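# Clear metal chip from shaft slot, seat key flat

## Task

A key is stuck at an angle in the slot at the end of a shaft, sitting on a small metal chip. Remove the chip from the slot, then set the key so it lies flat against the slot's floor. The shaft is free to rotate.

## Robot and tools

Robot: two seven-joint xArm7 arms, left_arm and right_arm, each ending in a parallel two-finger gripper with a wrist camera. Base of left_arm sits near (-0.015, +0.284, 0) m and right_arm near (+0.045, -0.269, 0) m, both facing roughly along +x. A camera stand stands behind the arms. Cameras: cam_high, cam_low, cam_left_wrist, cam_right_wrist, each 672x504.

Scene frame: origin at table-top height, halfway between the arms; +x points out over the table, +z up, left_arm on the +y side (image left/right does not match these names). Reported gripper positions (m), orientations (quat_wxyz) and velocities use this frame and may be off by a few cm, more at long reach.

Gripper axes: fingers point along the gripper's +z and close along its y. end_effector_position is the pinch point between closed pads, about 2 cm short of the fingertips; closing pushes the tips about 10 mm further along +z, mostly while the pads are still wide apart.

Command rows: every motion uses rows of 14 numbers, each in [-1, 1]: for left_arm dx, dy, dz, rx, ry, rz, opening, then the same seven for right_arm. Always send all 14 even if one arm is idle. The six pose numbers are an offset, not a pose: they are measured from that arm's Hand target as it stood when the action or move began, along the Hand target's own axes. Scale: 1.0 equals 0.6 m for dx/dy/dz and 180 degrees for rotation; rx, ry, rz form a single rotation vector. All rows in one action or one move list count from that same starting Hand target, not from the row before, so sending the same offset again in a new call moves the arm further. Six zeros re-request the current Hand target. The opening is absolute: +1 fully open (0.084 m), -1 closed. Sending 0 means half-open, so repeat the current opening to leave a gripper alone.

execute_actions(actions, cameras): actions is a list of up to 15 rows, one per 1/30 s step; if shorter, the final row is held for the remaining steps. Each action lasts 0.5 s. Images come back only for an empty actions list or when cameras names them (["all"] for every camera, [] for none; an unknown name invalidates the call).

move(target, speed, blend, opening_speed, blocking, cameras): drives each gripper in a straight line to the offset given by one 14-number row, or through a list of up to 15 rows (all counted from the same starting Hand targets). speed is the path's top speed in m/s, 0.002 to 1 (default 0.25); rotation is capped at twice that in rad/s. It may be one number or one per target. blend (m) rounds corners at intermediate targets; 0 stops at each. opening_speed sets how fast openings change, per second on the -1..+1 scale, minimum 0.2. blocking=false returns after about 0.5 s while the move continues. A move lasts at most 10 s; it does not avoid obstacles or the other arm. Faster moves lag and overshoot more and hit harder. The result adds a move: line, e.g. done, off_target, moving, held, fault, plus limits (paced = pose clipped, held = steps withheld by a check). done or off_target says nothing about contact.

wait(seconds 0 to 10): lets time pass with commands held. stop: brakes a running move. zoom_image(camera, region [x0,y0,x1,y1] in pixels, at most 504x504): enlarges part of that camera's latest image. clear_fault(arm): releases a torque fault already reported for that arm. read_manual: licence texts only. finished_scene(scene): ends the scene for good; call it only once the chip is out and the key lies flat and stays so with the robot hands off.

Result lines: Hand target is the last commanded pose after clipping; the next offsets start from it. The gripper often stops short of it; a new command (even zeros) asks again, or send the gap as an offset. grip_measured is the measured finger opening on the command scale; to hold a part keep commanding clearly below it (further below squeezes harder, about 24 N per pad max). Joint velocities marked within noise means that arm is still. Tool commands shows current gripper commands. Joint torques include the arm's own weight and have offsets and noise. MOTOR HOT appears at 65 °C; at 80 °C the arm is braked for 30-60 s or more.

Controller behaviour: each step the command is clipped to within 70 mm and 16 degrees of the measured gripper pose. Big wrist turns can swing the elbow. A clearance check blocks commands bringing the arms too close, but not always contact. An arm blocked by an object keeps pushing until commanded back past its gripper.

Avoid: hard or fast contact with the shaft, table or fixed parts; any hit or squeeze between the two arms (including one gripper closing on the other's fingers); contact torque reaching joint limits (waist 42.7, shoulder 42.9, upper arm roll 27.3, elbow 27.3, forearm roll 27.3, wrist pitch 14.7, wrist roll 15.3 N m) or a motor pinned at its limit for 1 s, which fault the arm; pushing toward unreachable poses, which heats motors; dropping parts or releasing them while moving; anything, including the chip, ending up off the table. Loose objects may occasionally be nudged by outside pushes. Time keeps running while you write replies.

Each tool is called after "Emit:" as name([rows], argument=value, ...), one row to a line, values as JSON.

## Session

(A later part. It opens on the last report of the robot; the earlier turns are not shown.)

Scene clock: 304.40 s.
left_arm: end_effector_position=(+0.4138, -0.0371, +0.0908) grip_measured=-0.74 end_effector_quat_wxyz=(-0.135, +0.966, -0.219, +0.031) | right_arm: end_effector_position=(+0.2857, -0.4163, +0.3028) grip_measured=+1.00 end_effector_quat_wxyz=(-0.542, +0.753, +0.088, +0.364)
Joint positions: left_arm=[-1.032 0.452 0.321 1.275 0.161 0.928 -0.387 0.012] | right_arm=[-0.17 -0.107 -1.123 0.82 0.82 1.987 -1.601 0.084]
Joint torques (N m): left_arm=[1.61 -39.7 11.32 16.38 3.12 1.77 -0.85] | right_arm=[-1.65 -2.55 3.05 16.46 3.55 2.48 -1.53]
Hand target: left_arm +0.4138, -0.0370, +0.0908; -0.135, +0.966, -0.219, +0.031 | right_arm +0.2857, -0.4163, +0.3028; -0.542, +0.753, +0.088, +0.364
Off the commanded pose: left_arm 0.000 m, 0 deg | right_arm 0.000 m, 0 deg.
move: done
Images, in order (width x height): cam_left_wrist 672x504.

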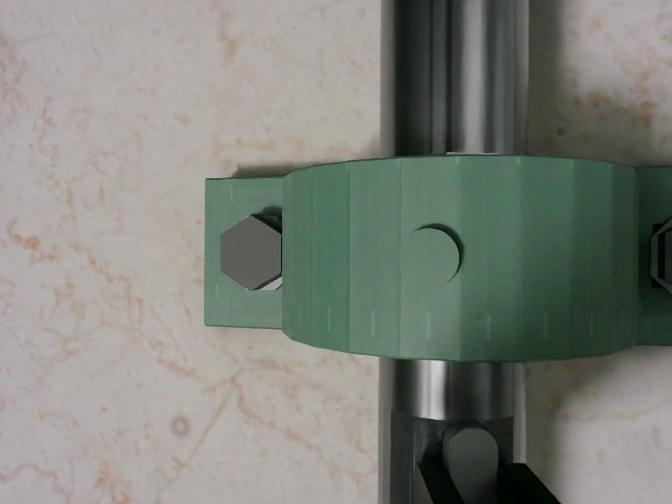

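Emit:
move(target=[0,0,-0.07,0,0,0,-1,0,0,0,0,0,0,1], speed=0.05, cameras=["cam_left_wrist","cam_low"])

Emit:
zoom_image(camera="cam_low", region=[230, 150, 350, 250])

Scene clock: 310.33 s.
left_arm: end_effector_position=(+0.4088, -0.0474, +0.1311) grip_measured=-1.00 end_effector_quat_wxyz=(-0.135, +0.966, -0.219, +0.031) | right_arm: end_effector_position=(+0.2857, -0.4163, +0.3028) grip_measured=+1.00 end_effector_quat_wxyz=(-0.542, +0.753, +0.088, +0.364)
Joint positions: left_arm=[-1.052 0.401 0.32 1.328 0.166 1.035 -0.391 0] | right_arm=[-0.17 -0.107 -1.123 0.82 0.82 1.987 -1.601 0.084]
Joint torques (N m): left_arm=[-7.43 -34.91 0.96 25.33 2.15 -0.31 -0.86] | right_arm=[-1.61 -1.92 3.64 16.31 3.08 2.6 -1.47]
Hand target: left_arm +0.4088, -0.0474, +0.1312; -0.135, +0.966, -0.219, +0.031 | right_arm +0.2857, -0.4163, +0.3028; -0.542, +0.753, +0.088, +0.364
Off the commanded pose: left_arm 0.000 m, 0 deg | right_arm 0.000 m, 0 deg.
move: done
Images, in order (width x height): cam_low 672x504, cam_left_wrist 672x504.

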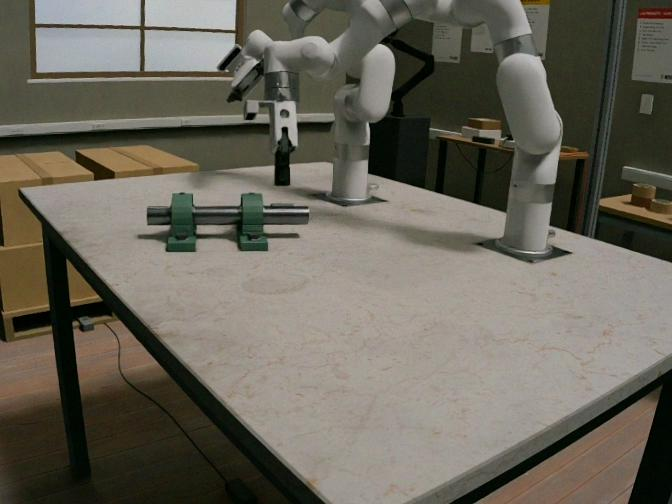

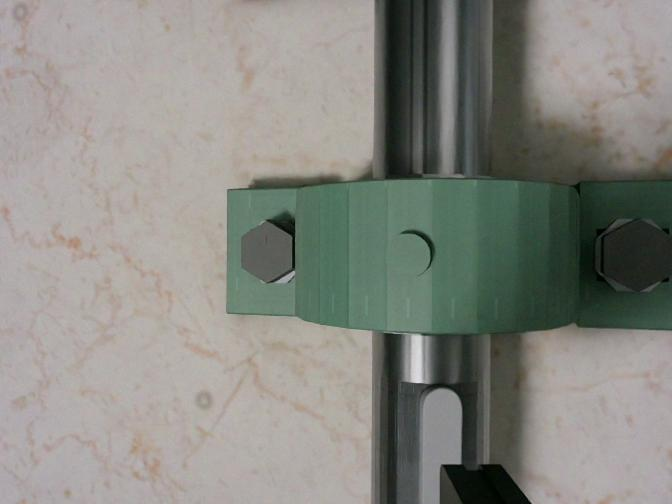

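Scaled by 4.200.

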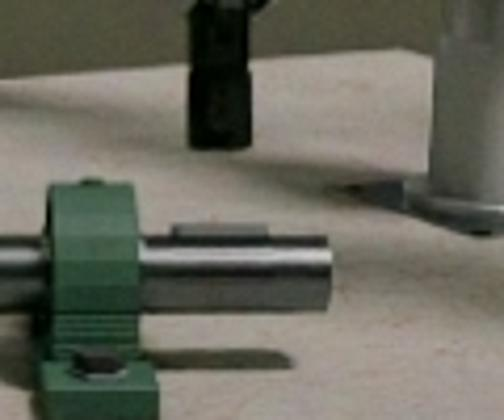

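Emit:
move(target=[0,-0.2,-0.2,0,0,0,-0.3,-0.2293,0.21,0.464,-0.0308,-0.0895,-0.2747,1], speed=0.2, cameras=["all"])

Scene clock: 370.90 s.
left_arm: end_effector_position=(+0.4443, +0.0271, +0.2795) grip_measured=-0.32 end_effector_quat_wxyz=(-0.135, +0.966, -0.219, +0.031) | right_arm: end_effector_position=(+0.3788, -0.1856, +0.0782) grip_measured=+1.00 end_effector_quat_wxyz=(-0.288, +0.714, +0.449, +0.454)
Joint positions: left_arm=[-0.982 0.209 0.389 1.49 0.202 1.342 -0.199 0.03] | right_arm=[0.274 0.079 -0.641 0.352 1.539 1.173 -2.821 0.084]
Joint torques (N m): left_arm=[7.95 -30.79 3.72 26.83 0.24 -0.39 1.1] | right_arm=[5.6 -8.19 2.51 11.76 3.31 2.37 -1.42]
Hand target: left_arm +0.4443, +0.0271, +0.2795; -0.135, +0.966, -0.219, +0.031 | right_arm +0.3788, -0.1856, +0.0782; -0.288, +0.714, +0.449, +0.454
Off the commanded pose: left_arm 0.000 m, 0 deg | right_arm 0.000 m, 0 deg.
move: done

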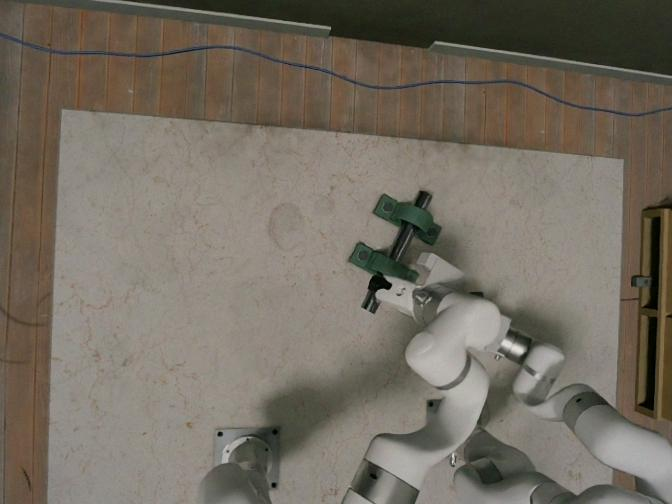

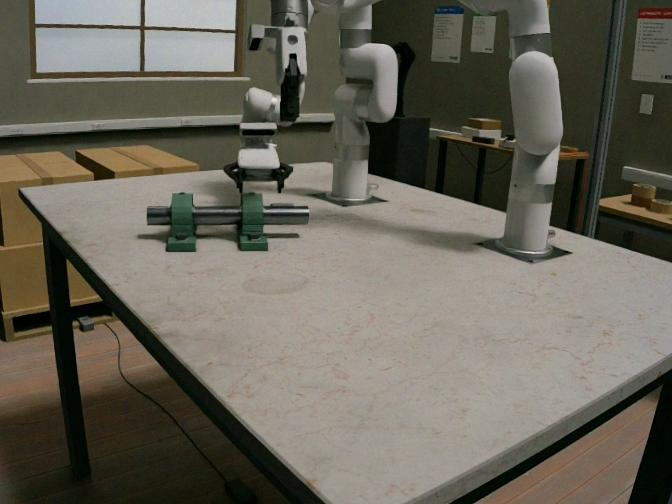

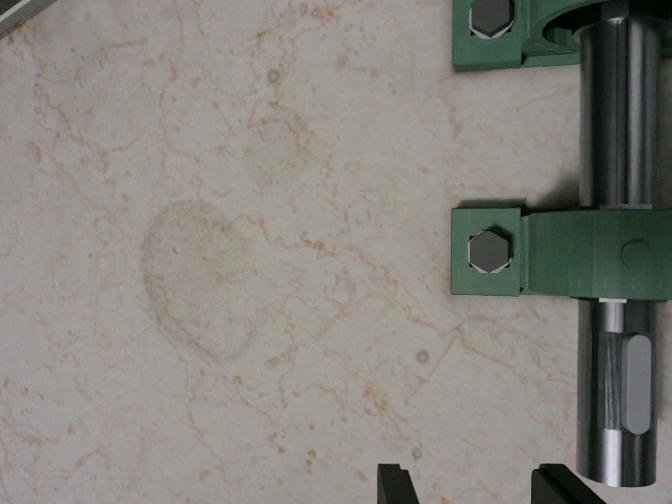

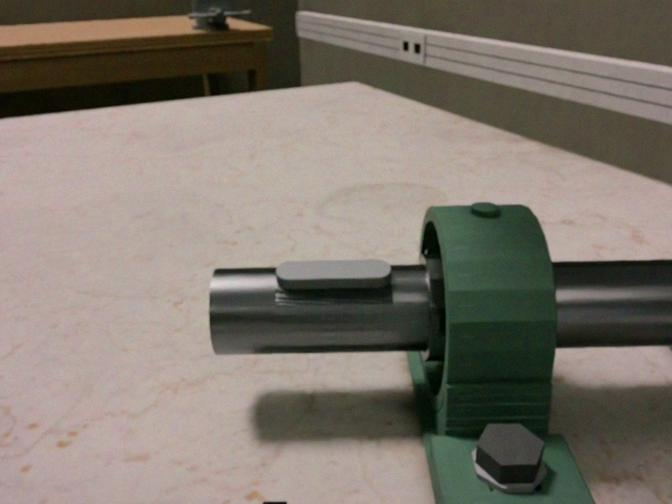

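Excellent view.

Emit:
zoom_image(camera="cam_right_wrist", region=[200, 240, 440, 360])

Emit:
zoom_image(camera="cam_left_wrist", region=[560, 290, 672, 500])

Scaled by 2.100.

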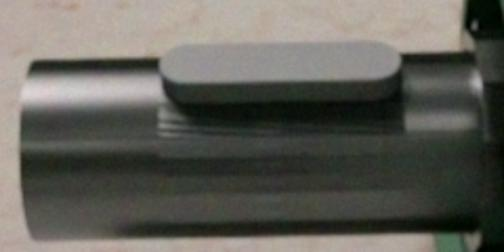

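Scaled by 2.400.

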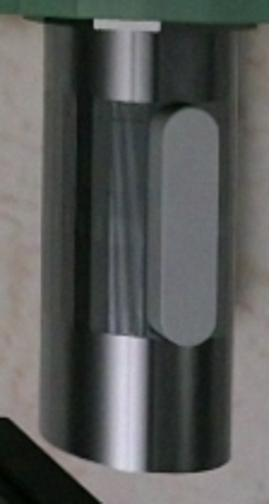

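Emit:
move([
  [-0.009,0.2,0.2,0,0,0,-0.3,0,0,0,0,0,0,1],
  [-0.009,0.2,0.273,0,0,0,-0.3,0,0,0,0,0,0,1],
], speed=[0.2,0.08], cameras=["cam_left_wrist","cam_right_wrist"])

Emit:
zoom_image(camera="cam_right_wrist", region=[200, 180, 440, 360])

Scene clock: 408.63 s.
left_arm: end_effector_position=(+0.4091, -0.0342, +0.0891) grip_measured=-0.32 end_effector_quat_wxyz=(-0.135, +0.966, -0.219, +0.031) | right_arm: end_effector_position=(+0.3788, -0.1856, +0.0782) grip_measured=+1.00 end_effector_quat_wxyz=(-0.288, +0.714, +0.449, +0.454)
Joint positions: left_arm=[-1.034 0.439 0.319 1.25 0.168 0.917 -0.395 0.03] | right_arm=[0.274 0.079 -0.641 0.352 1.54 1.173 -2.821 0.084]
Joint torques (N m): left_arm=[7.98 -26.9 2.53 17.67 -1.68 -2.11 1.23] | right_arm=[4.61 -8.22 1.71 11.85 3.33 2.19 -1.31]
Hand target: left_arm +0.4091, -0.0342, +0.0890; -0.135, +0.966, -0.219, +0.031 | right_arm +0.3788, -0.1856, +0.0782; -0.288, +0.714, +0.449, +0.454
Off the commanded pose: left_arm 0.000 m, 0 deg | right_arm 0.000 m, 0 deg.
move: done
Images, in order (width x height): cam_left_wrist 672x504, cam_right_wrist 672x504.

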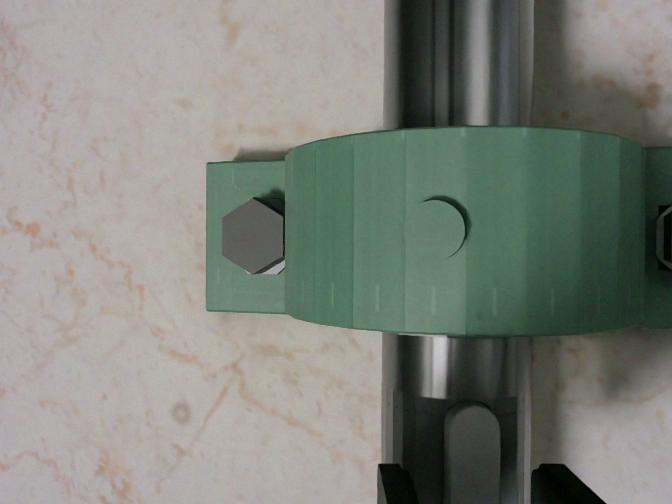

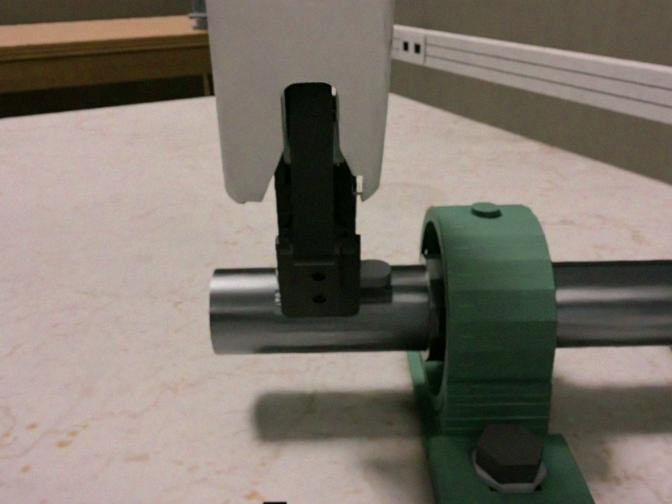

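Scaled by 2.100.

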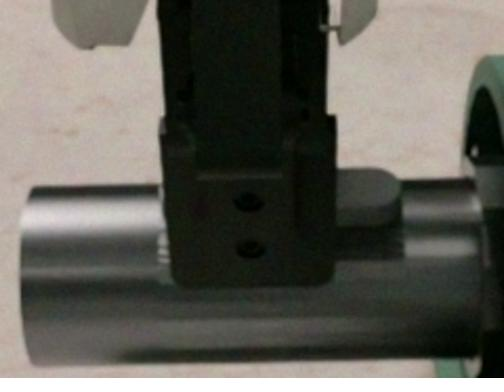

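Emit:
move([
  [0,0,0,0,0,0,-1,0,0,0,0,0,0,1],
  [0,0,-0.008,0,-0.02,0,-1,0,0,0,0,0,0,1],
], opening_speed=1, speed=0.02, cameras=["cam_left_wrist","cam_right_wrist"])

Emit:
zoom_image(camera="cam_right_wrist", region=[200, 180, 440, 360])

Scene clock: 419.60 s.
left_arm: end_effector_position=(+0.4086, -0.0354, +0.0937) grip_measured=-0.74 end_effector_quat_wxyz=(-0.142, +0.966, -0.214, +0.001) | right_arm: end_effector_position=(+0.3788, -0.1856, +0.0782) grip_measured=+1.00 end_effector_quat_wxyz=(-0.288, +0.714, +0.449, +0.454)
Joint positions: left_arm=[-1.016 0.472 0.306 1.328 0.13 1.018 -0.365 0.011] | right_arm=[0.274 0.079 -0.641 0.352 1.54 1.173 -2.821 0.084]
Joint torques (N m): left_arm=[7.23 -39.71 2.48 32.98 -1.32 0.23 1.14] | right_arm=[3.38 -7.95 -0.62 11.53 3.31 2.29 -1.2]
Hand target: left_arm +0.4086, -0.0354, +0.0937; -0.142, +0.966, -0.214, +0.001 | right_arm +0.3788, -0.1856, +0.0782; -0.288, +0.714, +0.449, +0.454
Off the commanded pose: left_arm 0.000 m, 0 deg | right_arm 0.000 m, 0 deg.
move: done
Images, in order (width x height): cam_left_wrist 672x504, cam_right_wrist 672x504.

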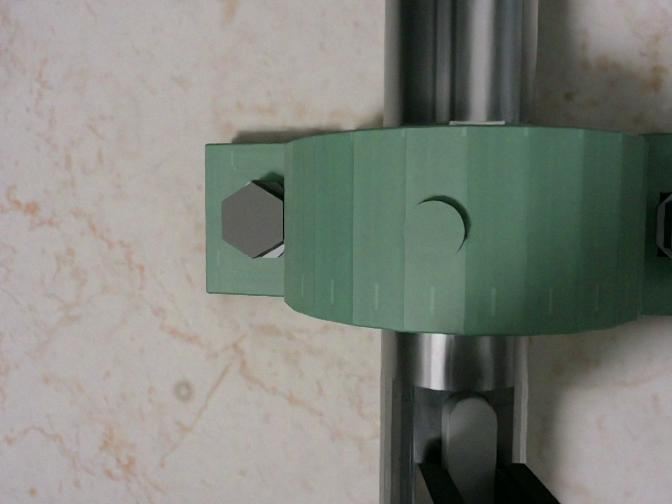

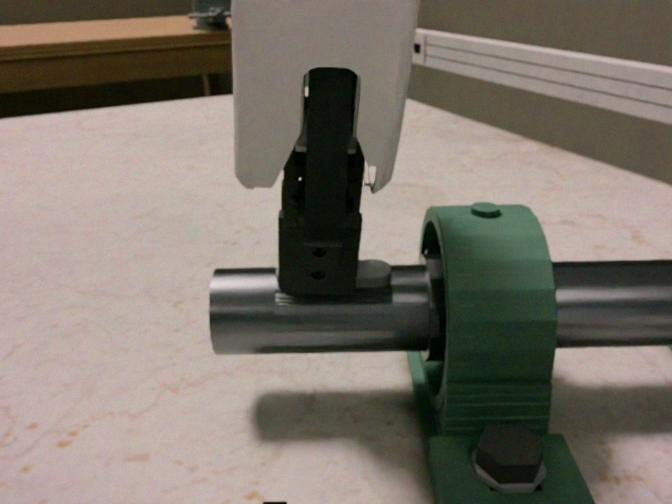

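Scaled by 2.100.

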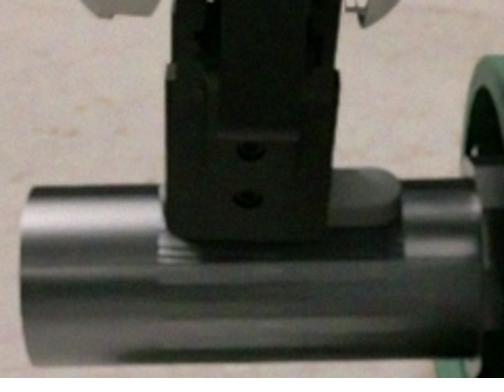

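Emit:
move([
  [0,0,0,0,0,0,-0.4,0,0,0,0,0,0,1],
  [0.025,0,0.002,0,0.02,0,-0.4,0,0,0,0,0,0,1],
  [0.025,0,0.017,0,0.02,0,-0.4,0,0,0,0,0,0,1],
  [0.025,0,0.017,0,0.02,0,-1,0,0,0,0,0,0,1],
], opening_speed=1, speed=0.05, cameras=["cam_left_wrist","cam_right_wrist"])

Emit:
zoom_image(camera="cam_right_wrist", region=[200, 180, 440, 360])

Scene clock: 455.47 s.
left_arm: end_effector_position=(+0.4229, -0.0390, +0.0834) grip_measured=-0.42 end_effector_quat_wxyz=(-0.135, +0.966, -0.219, +0.031) | right_arm: end_effector_position=(+0.3788, -0.1856, +0.0782) grip_measured=+1.00 end_effector_quat_wxyz=(-0.288, +0.714, +0.449, +0.454)
Joint positions: left_arm=[-1.015 0.488 0.315 1.305 0.153 0.92 -0.376 0.026] | right_arm=[0.274 0.079 -0.641 0.352 1.54 1.173 -2.821 0.084]
Joint torques (N m): left_arm=[16.54 1.59 3.56 -3.46 0.39 -4.59 1.25] | right_arm=[2.11 -8.58 -2.47 11.6 3.37 2.26 -1.5]
Hand target: left_arm +0.4228, -0.0388, +0.0830; -0.135, +0.966, -0.219, +0.031 | right_arm +0.3788, -0.1856, +0.0782; -0.288, +0.714, +0.449, +0.454
Off the commanded pose: left_arm 0.000 m, 0 deg | right_arm 0.000 m, 0 deg.
move: done
Images, in order (width x height): cam_left_wrist 672x504, cam_right_wrist 672x504.

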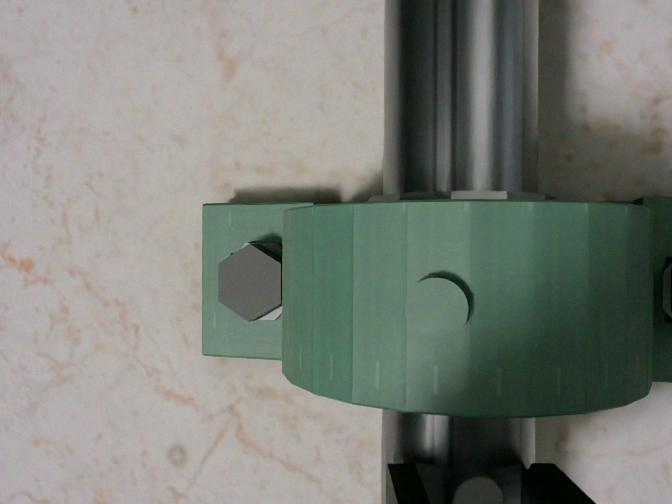

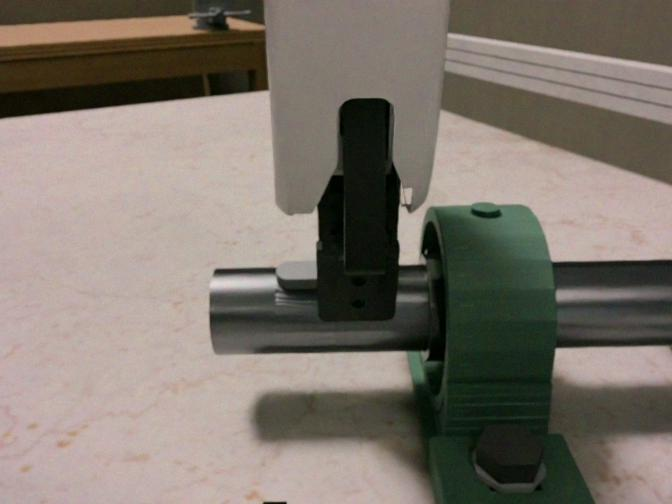

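Scaled by 2.100.

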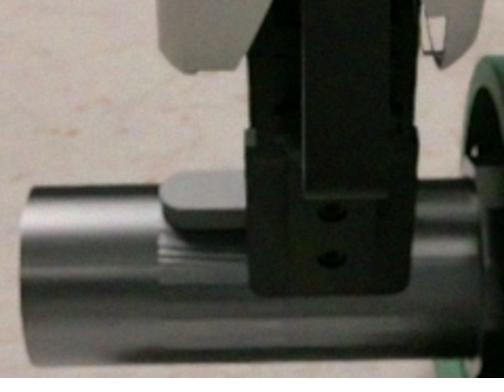

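Emit:
move([
  [0,0,0,0,0,0,-0.3,0,0,0,0,0,0,1],
  [0,0,-0.0085,0,0,0,-0.4,0,0,0,0,0,0,1],
  [0,0,-0.0085,0,0,0,-1,0,0,0,0,0,0,1],
], opening_speed=1, speed=0.05, cameras=["cam_right_wrist"])

Emit:
zoom_image(camera="cam_right_wrist", region=[200, 180, 440, 360])

Emit:
move(target=[0,0,-0.006,0,0.015,0,-1,0,0,0,0,0,0,1], speed=0.02, cameras=["cam_right_wrist"])

Emit:
zoom_image(camera="cam_right_wrist", region=[200, 180, 440, 360])

Scene clock: 471.90 s.
left_arm: end_effector_position=(+0.4222, -0.0402, +0.0880) grip_measured=-0.65 end_effector_quat_wxyz=(-0.135, +0.966, -0.219, +0.031) | right_arm: end_effector_position=(+0.3788, -0.1856, +0.0782) grip_measured=+1.00 end_effector_quat_wxyz=(-0.288, +0.714, +0.449, +0.454)
Joint positions: left_arm=[-1.017 0.481 0.314 1.311 0.154 0.933 -0.377 0.015] | right_arm=[0.274 0.079 -0.641 0.352 1.54 1.173 -2.821 0.084]
Joint torques (N m): left_arm=[2.67 -21.74 4.77 14.11 -0.42 -2.06 -0.66] | right_arm=[2.23 -8.23 -2.43 11.67 3.34 2.24 -1.34]
Hand target: left_arm +0.4222, -0.0401, +0.0879; -0.135, +0.966, -0.219, +0.031 | right_arm +0.3788, -0.1856, +0.0782; -0.288, +0.714, +0.449, +0.454
Off the commanded pose: left_arm 0.000 m, 0 deg | right_arm 0.000 m, 0 deg.
move: done
Images, in order (width x height): cam_right_wrist 672x504.

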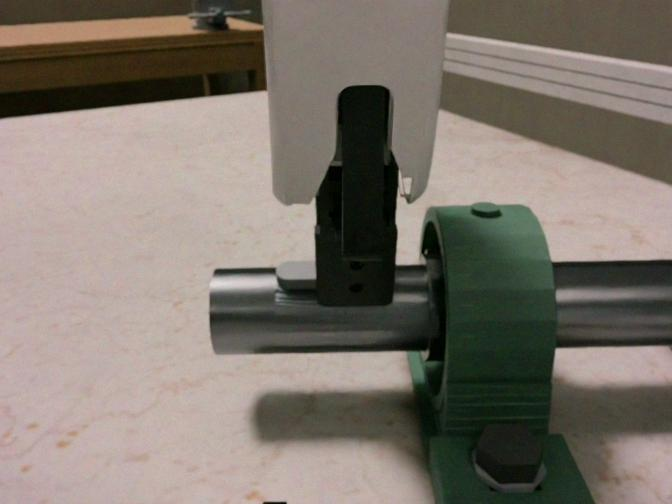

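Scaled by 2.100.

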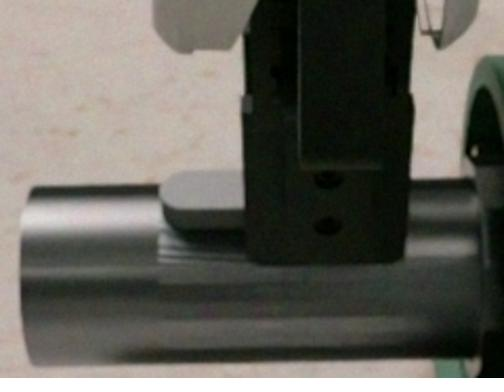

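Scene clock: 473.43 s.
left_arm: end_effector_position=(+0.4217, -0.0409, +0.0913) grip_measured=-0.74 end_effector_quat_wxyz=(-0.130, +0.965, -0.222, +0.054) | right_arm: end_effector_position=(+0.3788, -0.1856, +0.0782) grip_measured=+1.00 end_effector_quat_wxyz=(-0.288, +0.714, +0.449, +0.454)
Joint positions: left_arm=[-1.035 0.449 0.325 1.26 0.184 0.874 -0.402 0.012] | right_arm=[0.274 0.079 -0.641 0.352 1.54 1.173 -2.821 0.084]
Joint torques (N m): left_arm=[-7.86 -50.64 7.26 32.45 2.84 -3.85 -0.96] | right_arm=[1.6 -8.01 -2.3 11.53 3.04 2.35 -1.33]
Hand target: left_arm +0.4218, -0.0410, +0.0913; -0.130, +0.965, -0.222, +0.054 | right_arm +0.3788, -0.1856, +0.0782; -0.288, +0.714, +0.449, +0.454
Off the commanded pose: left_arm 0.000 m, 0 deg | right_arm 0.000 m, 0 deg.
move: done
Images, in order (width x height): cam_right_wrist 672x504.

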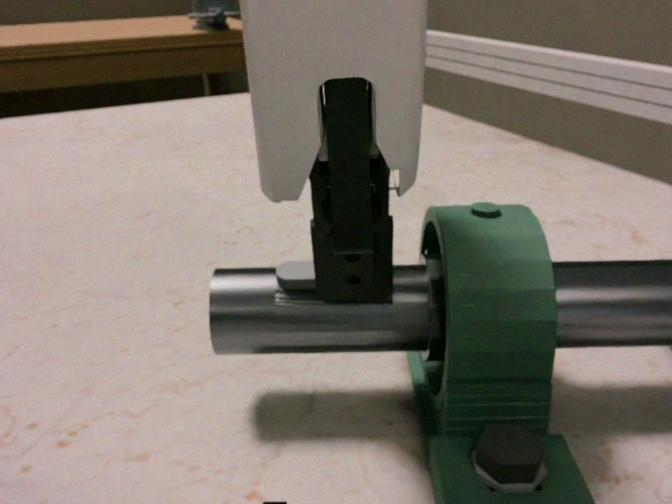

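Scaled by 2.100.

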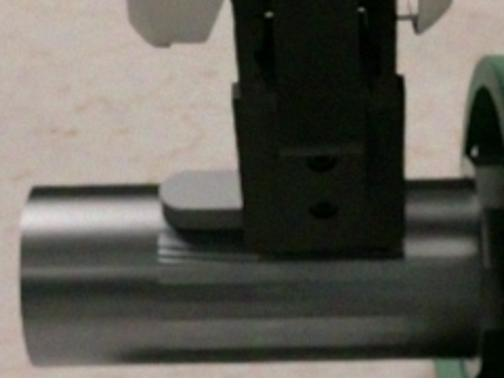

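Emit:
move([
  [0,0,-0.001,0,0,0.03,-1,0,0,0,0,0,0,1],
  [0,0,-0.002,0,0,-0.03,-1,0,0,0,0,0,0,1],
  [0,0,-0.004,0,-0.03,0.03,-1,0,0,0,0,0,0,1],
], speed=0.05, cameras=["cam_right_wrist","cam_left_wrist"])

Emit:
zoom_image(camera="cam_right_wrist", region=[200, 180, 440, 360])

Scene clock: 488.53 s.
left_arm: end_effector_position=(+0.4214, -0.0415, +0.0937) grip_measured=-0.75 end_effector_quat_wxyz=(-0.142, +0.955, -0.261, +0.002) | right_arm: end_effector_position=(+0.3788, -0.1856, +0.0782) grip_measured=+1.00 end_effector_quat_wxyz=(-0.288, +0.714, +0.449, +0.454)
Joint positions: left_arm=[-0.993 0.503 0.29 1.375 0.14 1.018 -0.271 0.011] | right_arm=[0.274 0.079 -0.641 0.352 1.54 1.173 -2.821 0.084]
Joint torques (N m): left_arm=[4.58 -16.13 -4.17 12.03 -2.97 1.25 1.37] | right_arm=[1.72 -8.23 -2.47 11.66 3.27 2.31 -1.21]
Hand target: left_arm +0.4214, -0.0415, +0.0937; -0.143, +0.955, -0.261, +0.002 | right_arm +0.3788, -0.1856, +0.0782; -0.288, +0.714, +0.449, +0.454
Off the commanded pose: left_arm 0.000 m, 0 deg | right_arm 0.000 m, 0 deg.
move: done
Images, in order (width x height): cam_left_wrist 672x504, cam_right_wrist 672x504.

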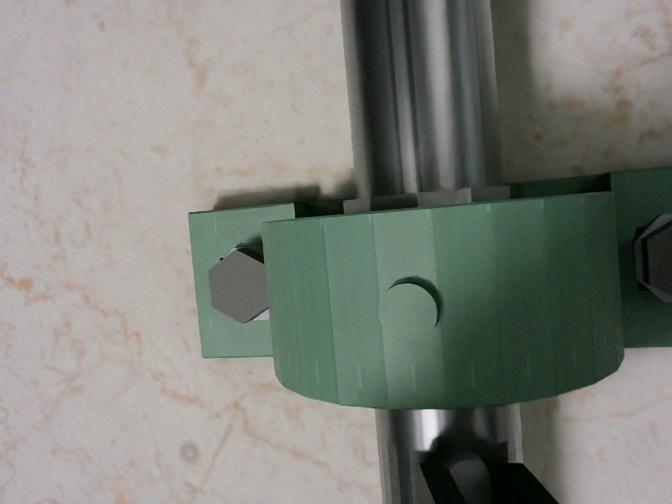

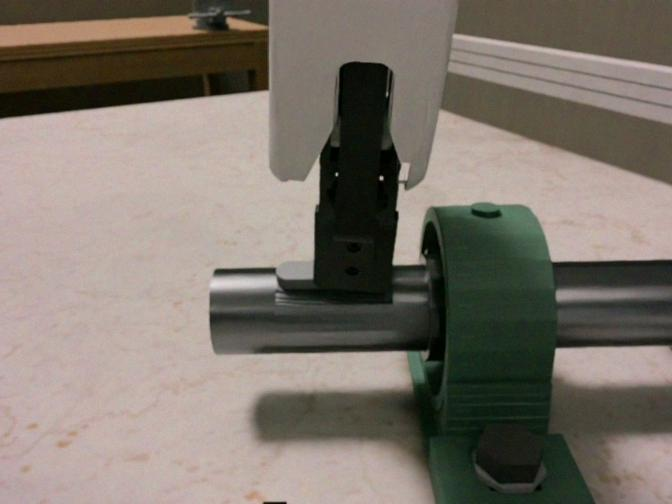

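Scaled by 2.100.

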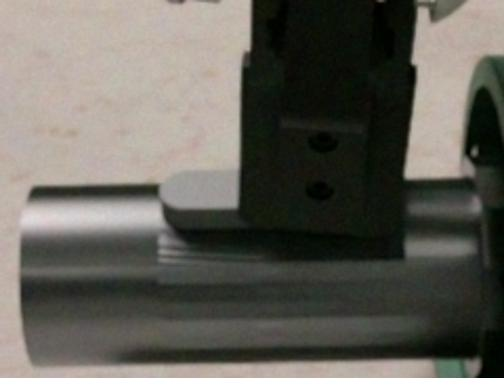

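Emit:
move([
  [0,0,0,0,0,0,-0.3,0,0,0,0,0,0,1],
  [0,0,-0.06,0,0.015,-0.03,-0.3,0,0,0,0,0,0,1],
  [-0.129,0.054,-0.06,0,0.015,-0.03,-0.3,0,0,0.13,0,0,0,1],
], speed=0.15, cameras=["cam_right_wrist","cam_left_wrist"])

Emit:
zoom_image(camera="cam_right_wrist", region=[80, 200, 440, 360])

Emit:
zoom_image(camera="cam_left_wrist", region=[230, 100, 450, 400])

Scene clock: 511.97 s.
left_arm: end_effector_position=(+0.3356, -0.0394, +0.1248) grip_measured=-0.32 end_effector_quat_wxyz=(-0.136, +0.966, -0.219, +0.031) | right_arm: end_effector_position=(+0.4092, -0.1218, +0.0453) grip_measured=+1.00 end_effector_quat_wxyz=(-0.288, +0.714, +0.449, +0.454)
Joint positions: left_arm=[-1.134 0.233 0.29 1.087 0.231 0.985 -0.537 0.03] | right_arm=[0.394 0.272 -0.484 0.438 1.867 1.188 -2.893 0.084]
Joint torques (N m): left_arm=[-7.58 -30.6 -0.3 17.95 2.06 -2.1 -0.9] | right_arm=[5.46 -12.19 0.74 10.35 3.64 2.25 -1.23]
Hand target: left_arm +0.3356, -0.0394, +0.1248; -0.136, +0.966, -0.219, +0.031 | right_arm +0.4092, -0.1217, +0.0453; -0.288, +0.714, +0.449, +0.454
Off the commanded pose: left_arm 0.000 m, 0 deg | right_arm 0.000 m, 0 deg.
move: done
Images, in order (width x height): cam_left_wrist 672x504, cam_right_wrist 672x504.

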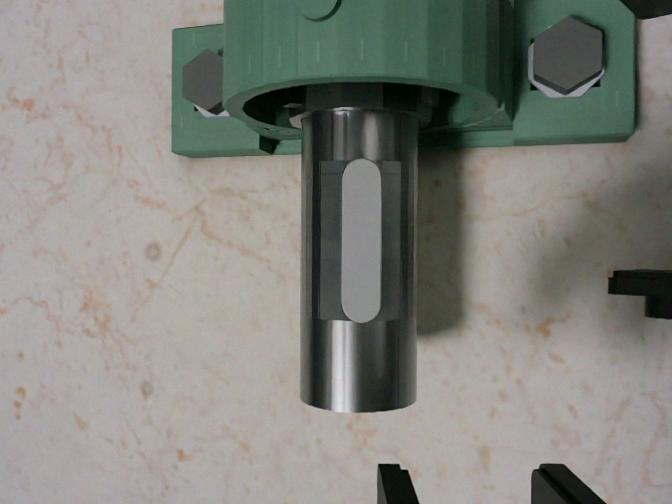

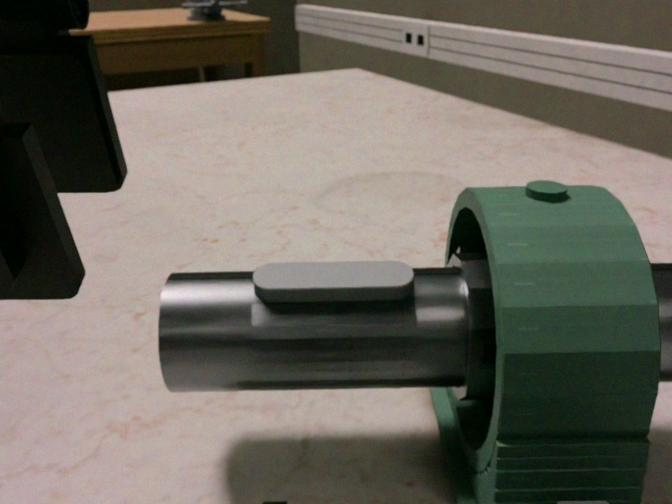

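Scaled by 1.400.

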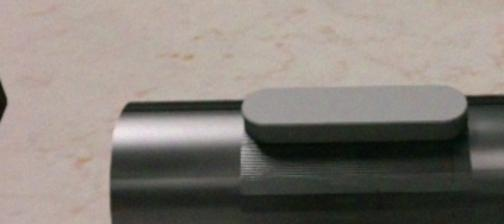

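Scaled by 1.680.

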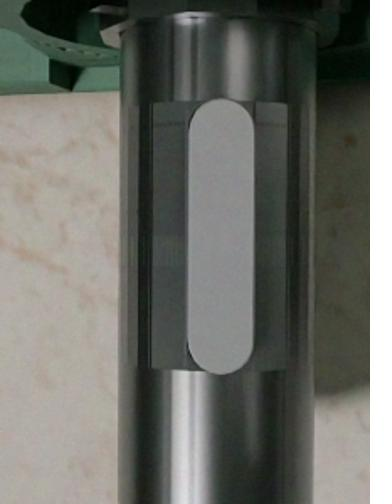

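Emit:
zoom_image(camera="cam_left_wrist", region=[310, 145, 410, 225])

Emit:
zoom_image(camera="cam_left_wrist", region=[310, 260, 410, 340])

Emit:
zoom_image(camera="cam_right_wrist", region=[240, 250, 340, 330])

Emit:
zoom_image(camera="cam_right_wrist", region=[340, 250, 440, 330])

Scaled by 5.040.

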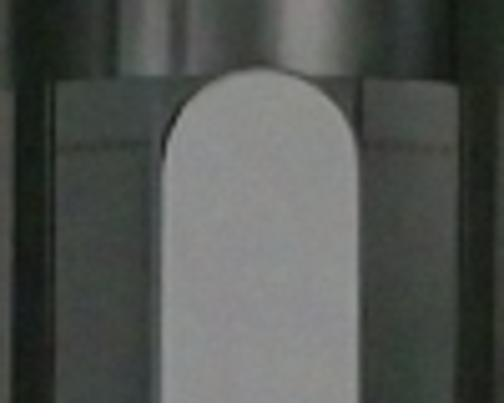

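Scaled by 5.040.

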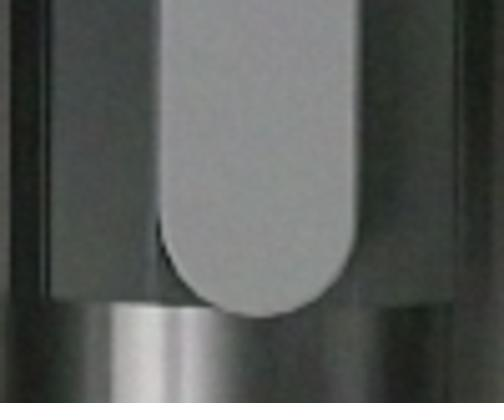

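Scaled by 5.040.

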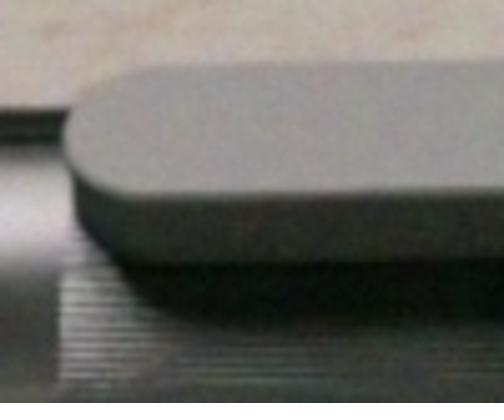

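Scaled by 5.040.

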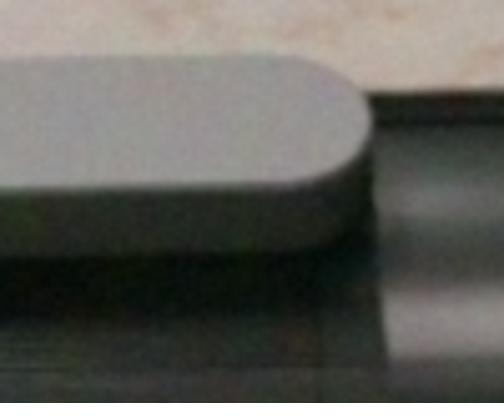

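Emit:
move([
  [0,0,0,0,0,0,-0.3,0,0,-0.13,0,0,0,1],
  [0.117,-0.0442,0,0,0,0,-0.3,0,0,-0.13,0,0,0,1],
  [0.117,-0.0442,0.0722,0,0,0,-0.4,0,0,-0.13,0,0,0,1],
], speed=0.12, cameras=["cam_right_wrist","cam_left_wrist"])

Emit:
zoom_image(camera="cam_right_wrist", region=[200, 180, 440, 360])

Scene clock: 563.77 s.
left_arm: end_effector_position=(+0.4151, -0.0359, +0.0905) grip_measured=-0.42 end_effector_quat_wxyz=(-0.136, +0.966, -0.219, +0.031) | right_arm: end_effector_position=(+0.3788, -0.1856, +0.0782) grip_measured=+1.00 end_effector_quat_wxyz=(-0.288, +0.714, +0.449, +0.454)
Joint positions: left_arm=[-1.025 0.453 0.316 1.276 0.166 0.928 -0.388 0.026] | right_arm=[0.277 0.079 -0.644 0.352 1.54 1.173 -2.821 0.084]
Joint torques (N m): left_arm=[7.77 -27.31 1.81 17.74 -1.71 -2.24 1.16] | right_arm=[-5.14 -19.2 -4.28 8.08 -2.57 0.07 1.84]
Hand target: left_arm +0.4151, -0.0359, +0.0905; -0.136, +0.966, -0.219, +0.031 | right_arm +0.3788, -0.1856, +0.0782; -0.288, +0.714, +0.449, +0.454
Off the commanded pose: left_arm 0.000 m, 0 deg | right_arm 0.000 m, 0 deg.
move: done
Images, in order (width x height): cam_left_wrist 672x504, cam_right_wrist 672x504.

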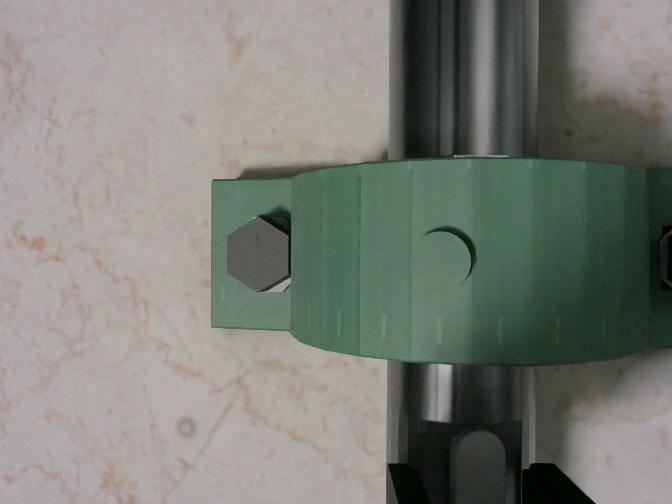

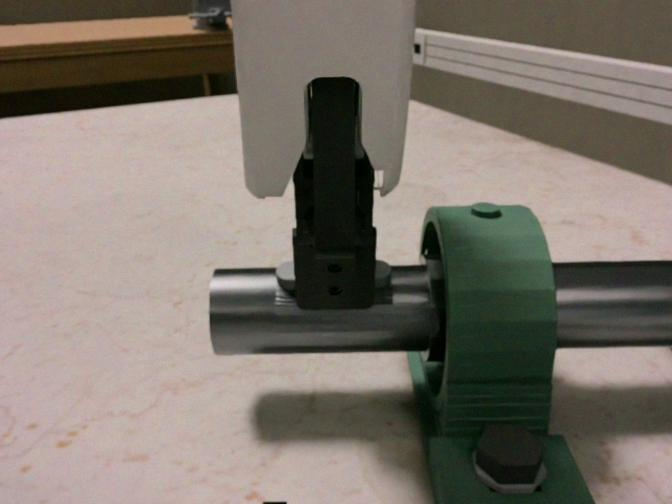

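Scaled by 2.100.

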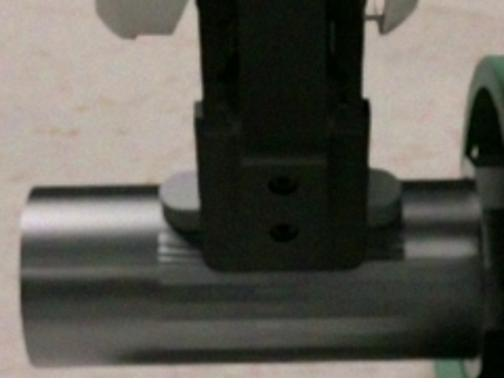

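Emit:
move(target=[0,0.0025,0,0,0,0,-1,0,0,0,0,0,0,1], opening_speed=1)

Emit:
move(target=[0,0,-0.001,0,0,0,-1,0,0,0,0,0,0,1], speed=0.01)

Emit:
move(target=[0,0,-0.001,0,0,0,-1,0,0,0,0,0,0,1], speed=0.01)

Emit:
move(target=[0,0,-0.0015,0,0,0,-1,0,0,0,0,0,0,1], speed=0.01, cameras=["cam_right_wrist"])

Emit:
zoom_image(camera="cam_right_wrist", region=[200, 180, 440, 360])

Scene clock: 576.97 s.
left_arm: end_effector_position=(+0.4145, -0.0371, +0.0901) grip_measured=-0.74 end_effector_quat_wxyz=(-0.136, +0.966, -0.219, +0.031) | right_arm: end_effector_position=(+0.3788, -0.1856, +0.0782) grip_measured=+1.00 end_effector_quat_wxyz=(-0.288, +0.714, +0.449, +0.454)
Joint positions: left_arm=[-1.027 0.455 0.315 1.278 0.165 0.929 -0.39 0.012] | right_arm=[0.277 0.079 -0.644 0.352 1.54 1.173 -2.821 0.084]
Joint torques (N m): left_arm=[-6.33 -29.24 4.5 25.88 -0.29 -0.22 -0.94] | right_arm=[-5.11 -19.24 -3.84 8.02 -2.52 0.08 1.91]
Hand target: left_arm +0.4145, -0.0372, +0.0901; -0.136, +0.966, -0.219, +0.031 | right_arm +0.3788, -0.1856, +0.0782; -0.288, +0.714, +0.449, +0.454
Off the commanded pose: left_arm 0.000 m, 0 deg | right_arm 0.000 m, 0 deg.
move: done

Scene clock: 577.67 s.
left_arm: end_effector_position=(+0.4144, -0.0373, +0.0906) grip_measured=-0.74 end_effector_quat_wxyz=(-0.136, +0.966, -0.219, +0.031) | right_arm: end_effector_position=(+0.3788, -0.1856, +0.0782) grip_measured=+1.00 end_effector_quat_wxyz=(-0.288, +0.714, +0.449, +0.454)
Joint positions: left_arm=[-1.027 0.454 0.315 1.278 0.165 0.93 -0.39 0.012] | right_arm=[0.277 0.079 -0.644 0.352 1.54 1.173 -2.821 0.084]
Joint torques (N m): left_arm=[-8.38 -45.92 4.78 29.16 1.62 1.22 -0.9] | right_arm=[-5.06 -19.05 -3.91 7.86 -2.66 -0.01 2.02]
Hand target: left_arm +0.4144, -0.0373, +0.0907; -0.136, +0.966, -0.219, +0.031 | right_arm +0.3788, -0.1856, +0.0782; -0.288, +0.714, +0.449, +0.454
Off the commanded pose: left_arm 0.000 m, 0 deg | right_arm 0.000 m, 0 deg.
move: done

Scene clock: 578.37 s.
left_arm: end_effector_position=(+0.4143, -0.0374, +0.0912) grip_measured=-0.74 end_effector_quat_wxyz=(-0.136, +0.966, -0.219, +0.031) | right_arm: end_effector_position=(+0.3788, -0.1856, +0.0782) grip_measured=+1.00 end_effector_quat_wxyz=(-0.288, +0.714, +0.449, +0.454)
Joint positions: left_arm=[-1.027 0.453 0.315 1.279 0.166 0.932 -0.39 0.012] | right_arm=[0.277 0.079 -0.644 0.352 1.54 1.173 -2.821 0.084]
Joint torques (N m): left_arm=[-8.4 -48.13 5.52 32.73 2.53 0.36 -0.92] | right_arm=[-5.04 -19.42 -3.58 7.78 -2.61 0.04 1.88]
Hand target: left_arm +0.4143, -0.0375, +0.0913; -0.136, +0.966, -0.219, +0.031 | right_arm +0.3788, -0.1856, +0.0782; -0.288, +0.714, +0.449, +0.454
Off the commanded pose: left_arm 0.000 m, 0 deg | right_arm 0.000 m, 0 deg.
move: done

Scene clock: 579.07 s.
left_arm: end_effector_position=(+0.4142, -0.0377, +0.0921) grip_measured=-0.74 end_effector_quat_wxyz=(-0.136, +0.966, -0.219, +0.031) | right_arm: end_effector_position=(+0.3788, -0.1856, +0.0782) grip_measured=+1.00 end_effector_quat_wxyz=(-0.288, +0.714, +0.449, +0.454)
Joint positions: left_arm=[-1.028 0.452 0.315 1.28 0.166 0.934 -0.391 0.012] | right_arm=[0.277 0.079 -0.644 0.352 1.54 1.173 -2.821 0.084]
Joint torques (N m): left_arm=[-7.77 -49.06 5.77 35.45 2.79 -0.58 -0.9] | right_arm=[-4.95 -19.3 -3.85 7.7 -2.48 0.09 1.89]
Hand target: left_arm +0.4142, -0.0377, +0.0921; -0.136, +0.966, -0.219, +0.031 | right_arm +0.3788, -0.1856, +0.0782; -0.288, +0.714, +0.449, +0.454
Off the commanded pose: left_arm 0.000 m, 0 deg | right_arm 0.000 m, 0 deg.
move: done
Images, in order (width x height): cam_right_wrist 672x504.

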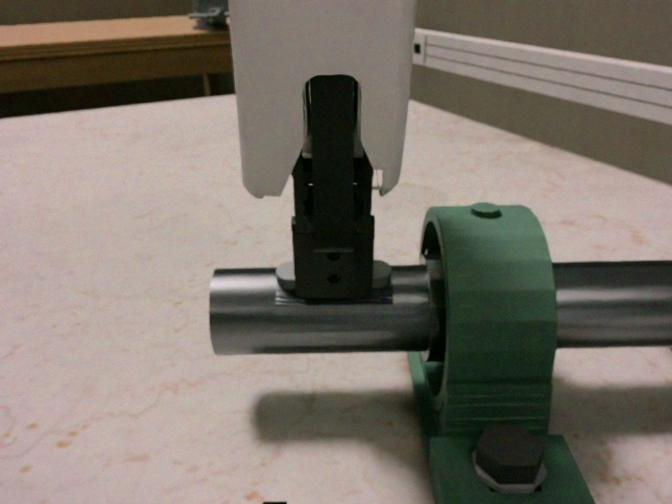

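Scaled by 2.100.

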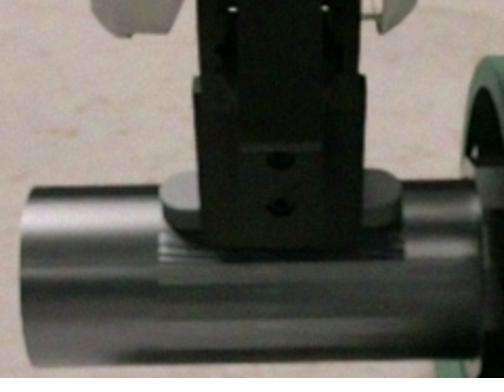

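Emit:
move([
  [0,0,0,0,0,0,-0.4,0,0,0,0,0,0,1],
  [0,0,0.0058,0,0,0,-0.4,0,0,0,0,0,0,1],
  [0,0,0.0058,0,0,0,-1,0,0,0,0,0,0,1],
], speed=0.05)

Emit:
execute_actions([
  [[0,0,-0.002,0,0,0,-1,0,0,0,0,0,0,1]],
  [[0,0,0,0.012,0,0,-1,0,0,0,0,0,0,1]],
  [[0,0,0,-0.024,0,0,-1,0,0,0,0,0,0,1]],
  [[0,0,0,0.024,0,0,-1,0,0,0,0,0,0,1]],
  [[0,0,0,-0.024,0,0,-1,0,0,0,0,0,0,1]],
  [[0,0,-0.0005,0.012,0,0,-1,0,0,0,0,0,0,1]],
], cameras=["cam_right_wrist"])

Emit:
zoom_image(camera="cam_right_wrist", region=[200, 180, 440, 360])

Emit:
execute_actions([
  [[0,0,0,0,0.01,0,-1,0,0,0,0,0,0,1]],
  [[0,0,0,0,-0.02,0,-1,0,0,0,0,0,0,1]],
  [[0,0,0,0,0.02,0,-1,0,0,0,0,0,0,1]],
  [[0,0,0,0,-0.01,0,-1,0,0,0,0,0,0,1]],
  [[0.003,0,0,0,0,0,-1,0,0,0,0,0,0,1]],
  [[-0.006,0,0,0,0,0,-1,0,0,0,0,0,0,1]],
  [[0.006,0,-0.0005,0,0,0,-1,0,0,0,0,0,0,1]],
], cameras=["cam_right_wrist"])

Emit:
zoom_image(camera="cam_right_wrist", region=[200, 180, 440, 360])

Scene clock: 603.77 s.
left_arm: end_effector_position=(+0.4147, -0.0369, +0.0889) grip_measured=-0.73 end_effector_quat_wxyz=(-0.136, +0.966, -0.219, +0.031) | right_arm: end_effector_position=(+0.3788, -0.1856, +0.0782) grip_measured=+1.00 end_effector_quat_wxyz=(-0.288, +0.714, +0.449, +0.454)
Joint positions: left_arm=[-1.026 0.457 0.315 1.276 0.165 0.925 -0.39 0.012] | right_arm=[0.277 0.079 -0.644 0.352 1.54 1.173 -2.821 0.084]
Joint torques (N m): left_arm=[8.55 -22.77 4.8 15.63 0.08 -1.78 1.11] | right_arm=[-4.86 -19.28 -3.5 7.95 -2.41 0.1 1.87]
Hand target: left_arm +0.4147, -0.0368, +0.0888; -0.136, +0.966, -0.219, +0.031 | right_arm +0.3788, -0.1856, +0.0782; -0.288, +0.714, +0.449, +0.454
Off the commanded pose: left_arm 0.000 m, 0 deg | right_arm 0.000 m, 0 deg.
move: done

Scene clock: 606.97 s.
left_arm: end_effector_position=(+0.4145, -0.0372, +0.0902) grip_measured=-0.74 end_effector_quat_wxyz=(-0.136, +0.966, -0.219, +0.031) | right_arm: end_effector_position=(+0.3788, -0.1856, +0.0782) grip_measured=+1.00 end_effector_quat_wxyz=(-0.288, +0.714, +0.449, +0.454)
Joint positions: left_arm=[-1.026 0.455 0.314 1.278 0.166 0.929 -0.391 0.012] | right_arm=[0.277 0.079 -0.644 0.352 1.54 1.173 -2.821 0.084]
Joint torques (N m): left_arm=[-7.73 -32.63 5.73 27.73 2.29 0.11 -0.99] | right_arm=[-4.87 -18.78 -3.05 7.65 -2.43 -0.07 1.7]
Hand target: left_arm +0.4145, -0.0372, +0.0902; -0.136, +0.966, -0.219, +0.031 | right_arm +0.3788, -0.1856, +0.0782; -0.288, +0.714, +0.449, +0.454
Off the commanded pose: left_arm 0.000 m, 0 deg | right_arm 0.000 m, 0 deg.
Images, in order (width x height): cam_right_wrist 672x504.

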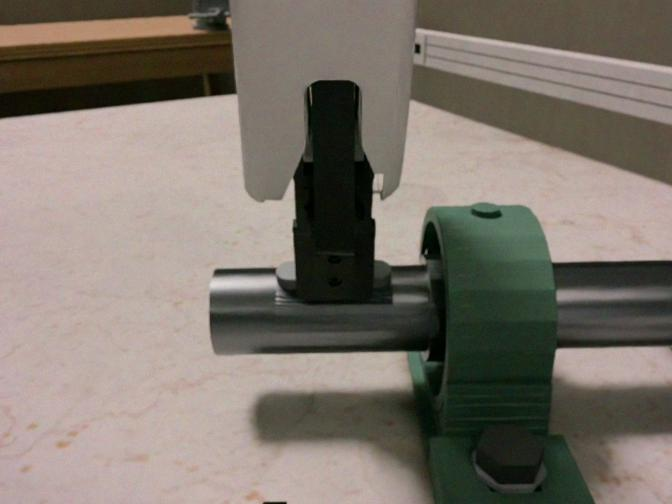

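Scaled by 2.100.

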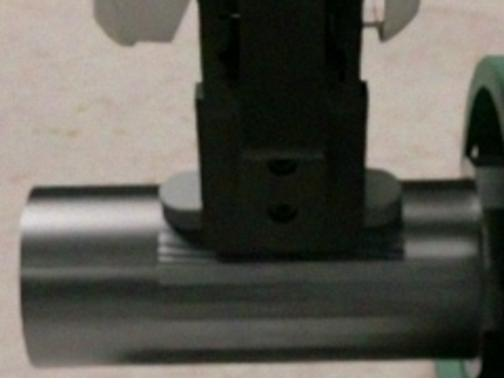

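Scene clock: 610.67 s.
left_arm: end_effector_position=(+0.4160, -0.0380, +0.0904) grip_measured=-0.74 end_effector_quat_wxyz=(-0.136, +0.966, -0.219, +0.031) | right_arm: end_effector_position=(+0.3788, -0.1856, +0.0782) grip_measured=+1.00 end_effector_quat_wxyz=(-0.288, +0.714, +0.449, +0.454)
Joint positions: left_arm=[-1.025 0.46 0.314 1.286 0.164 0.932 -0.388 0.012] | right_arm=[0.277 0.079 -0.644 0.352 1.54 1.173 -2.821 0.084]
Joint torques (N m): left_arm=[10.93 -31.9 6.31 38.21 -0.4 -7.76 1.18] | right_arm=[-4.45 -18.81 -3.21 7.93 -2.27 0.21 1.91]
Hand target: left_arm +0.4161, -0.0380, +0.0905; -0.136, +0.966, -0.219, +0.031 | right_arm +0.3788, -0.1856, +0.0782; -0.288, +0.714, +0.449, +0.454
Off the commanded pose: left_arm 0.000 m, 0 deg | right_arm 0.000 m, 0 deg.
Images, in order (width x height): cam_right_wrist 672x504.

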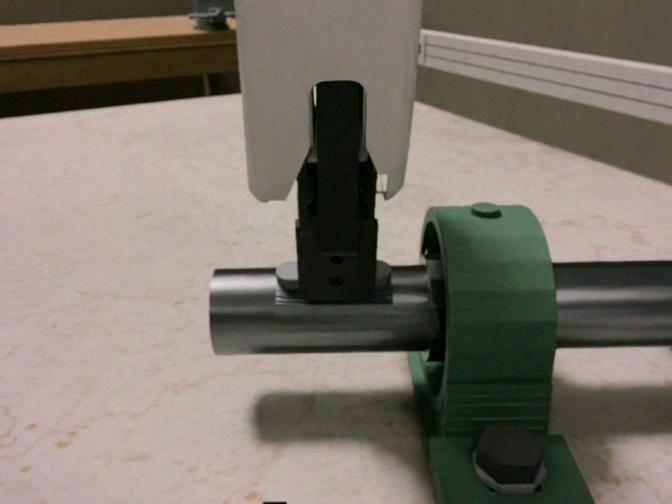

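Scaled by 2.100.

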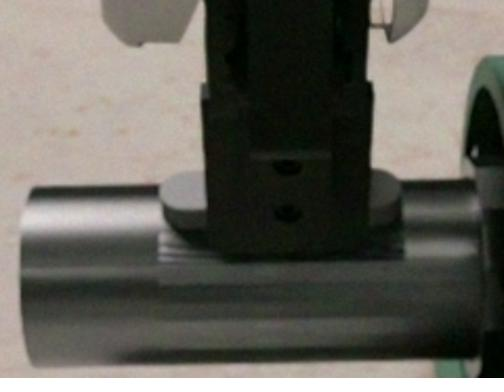

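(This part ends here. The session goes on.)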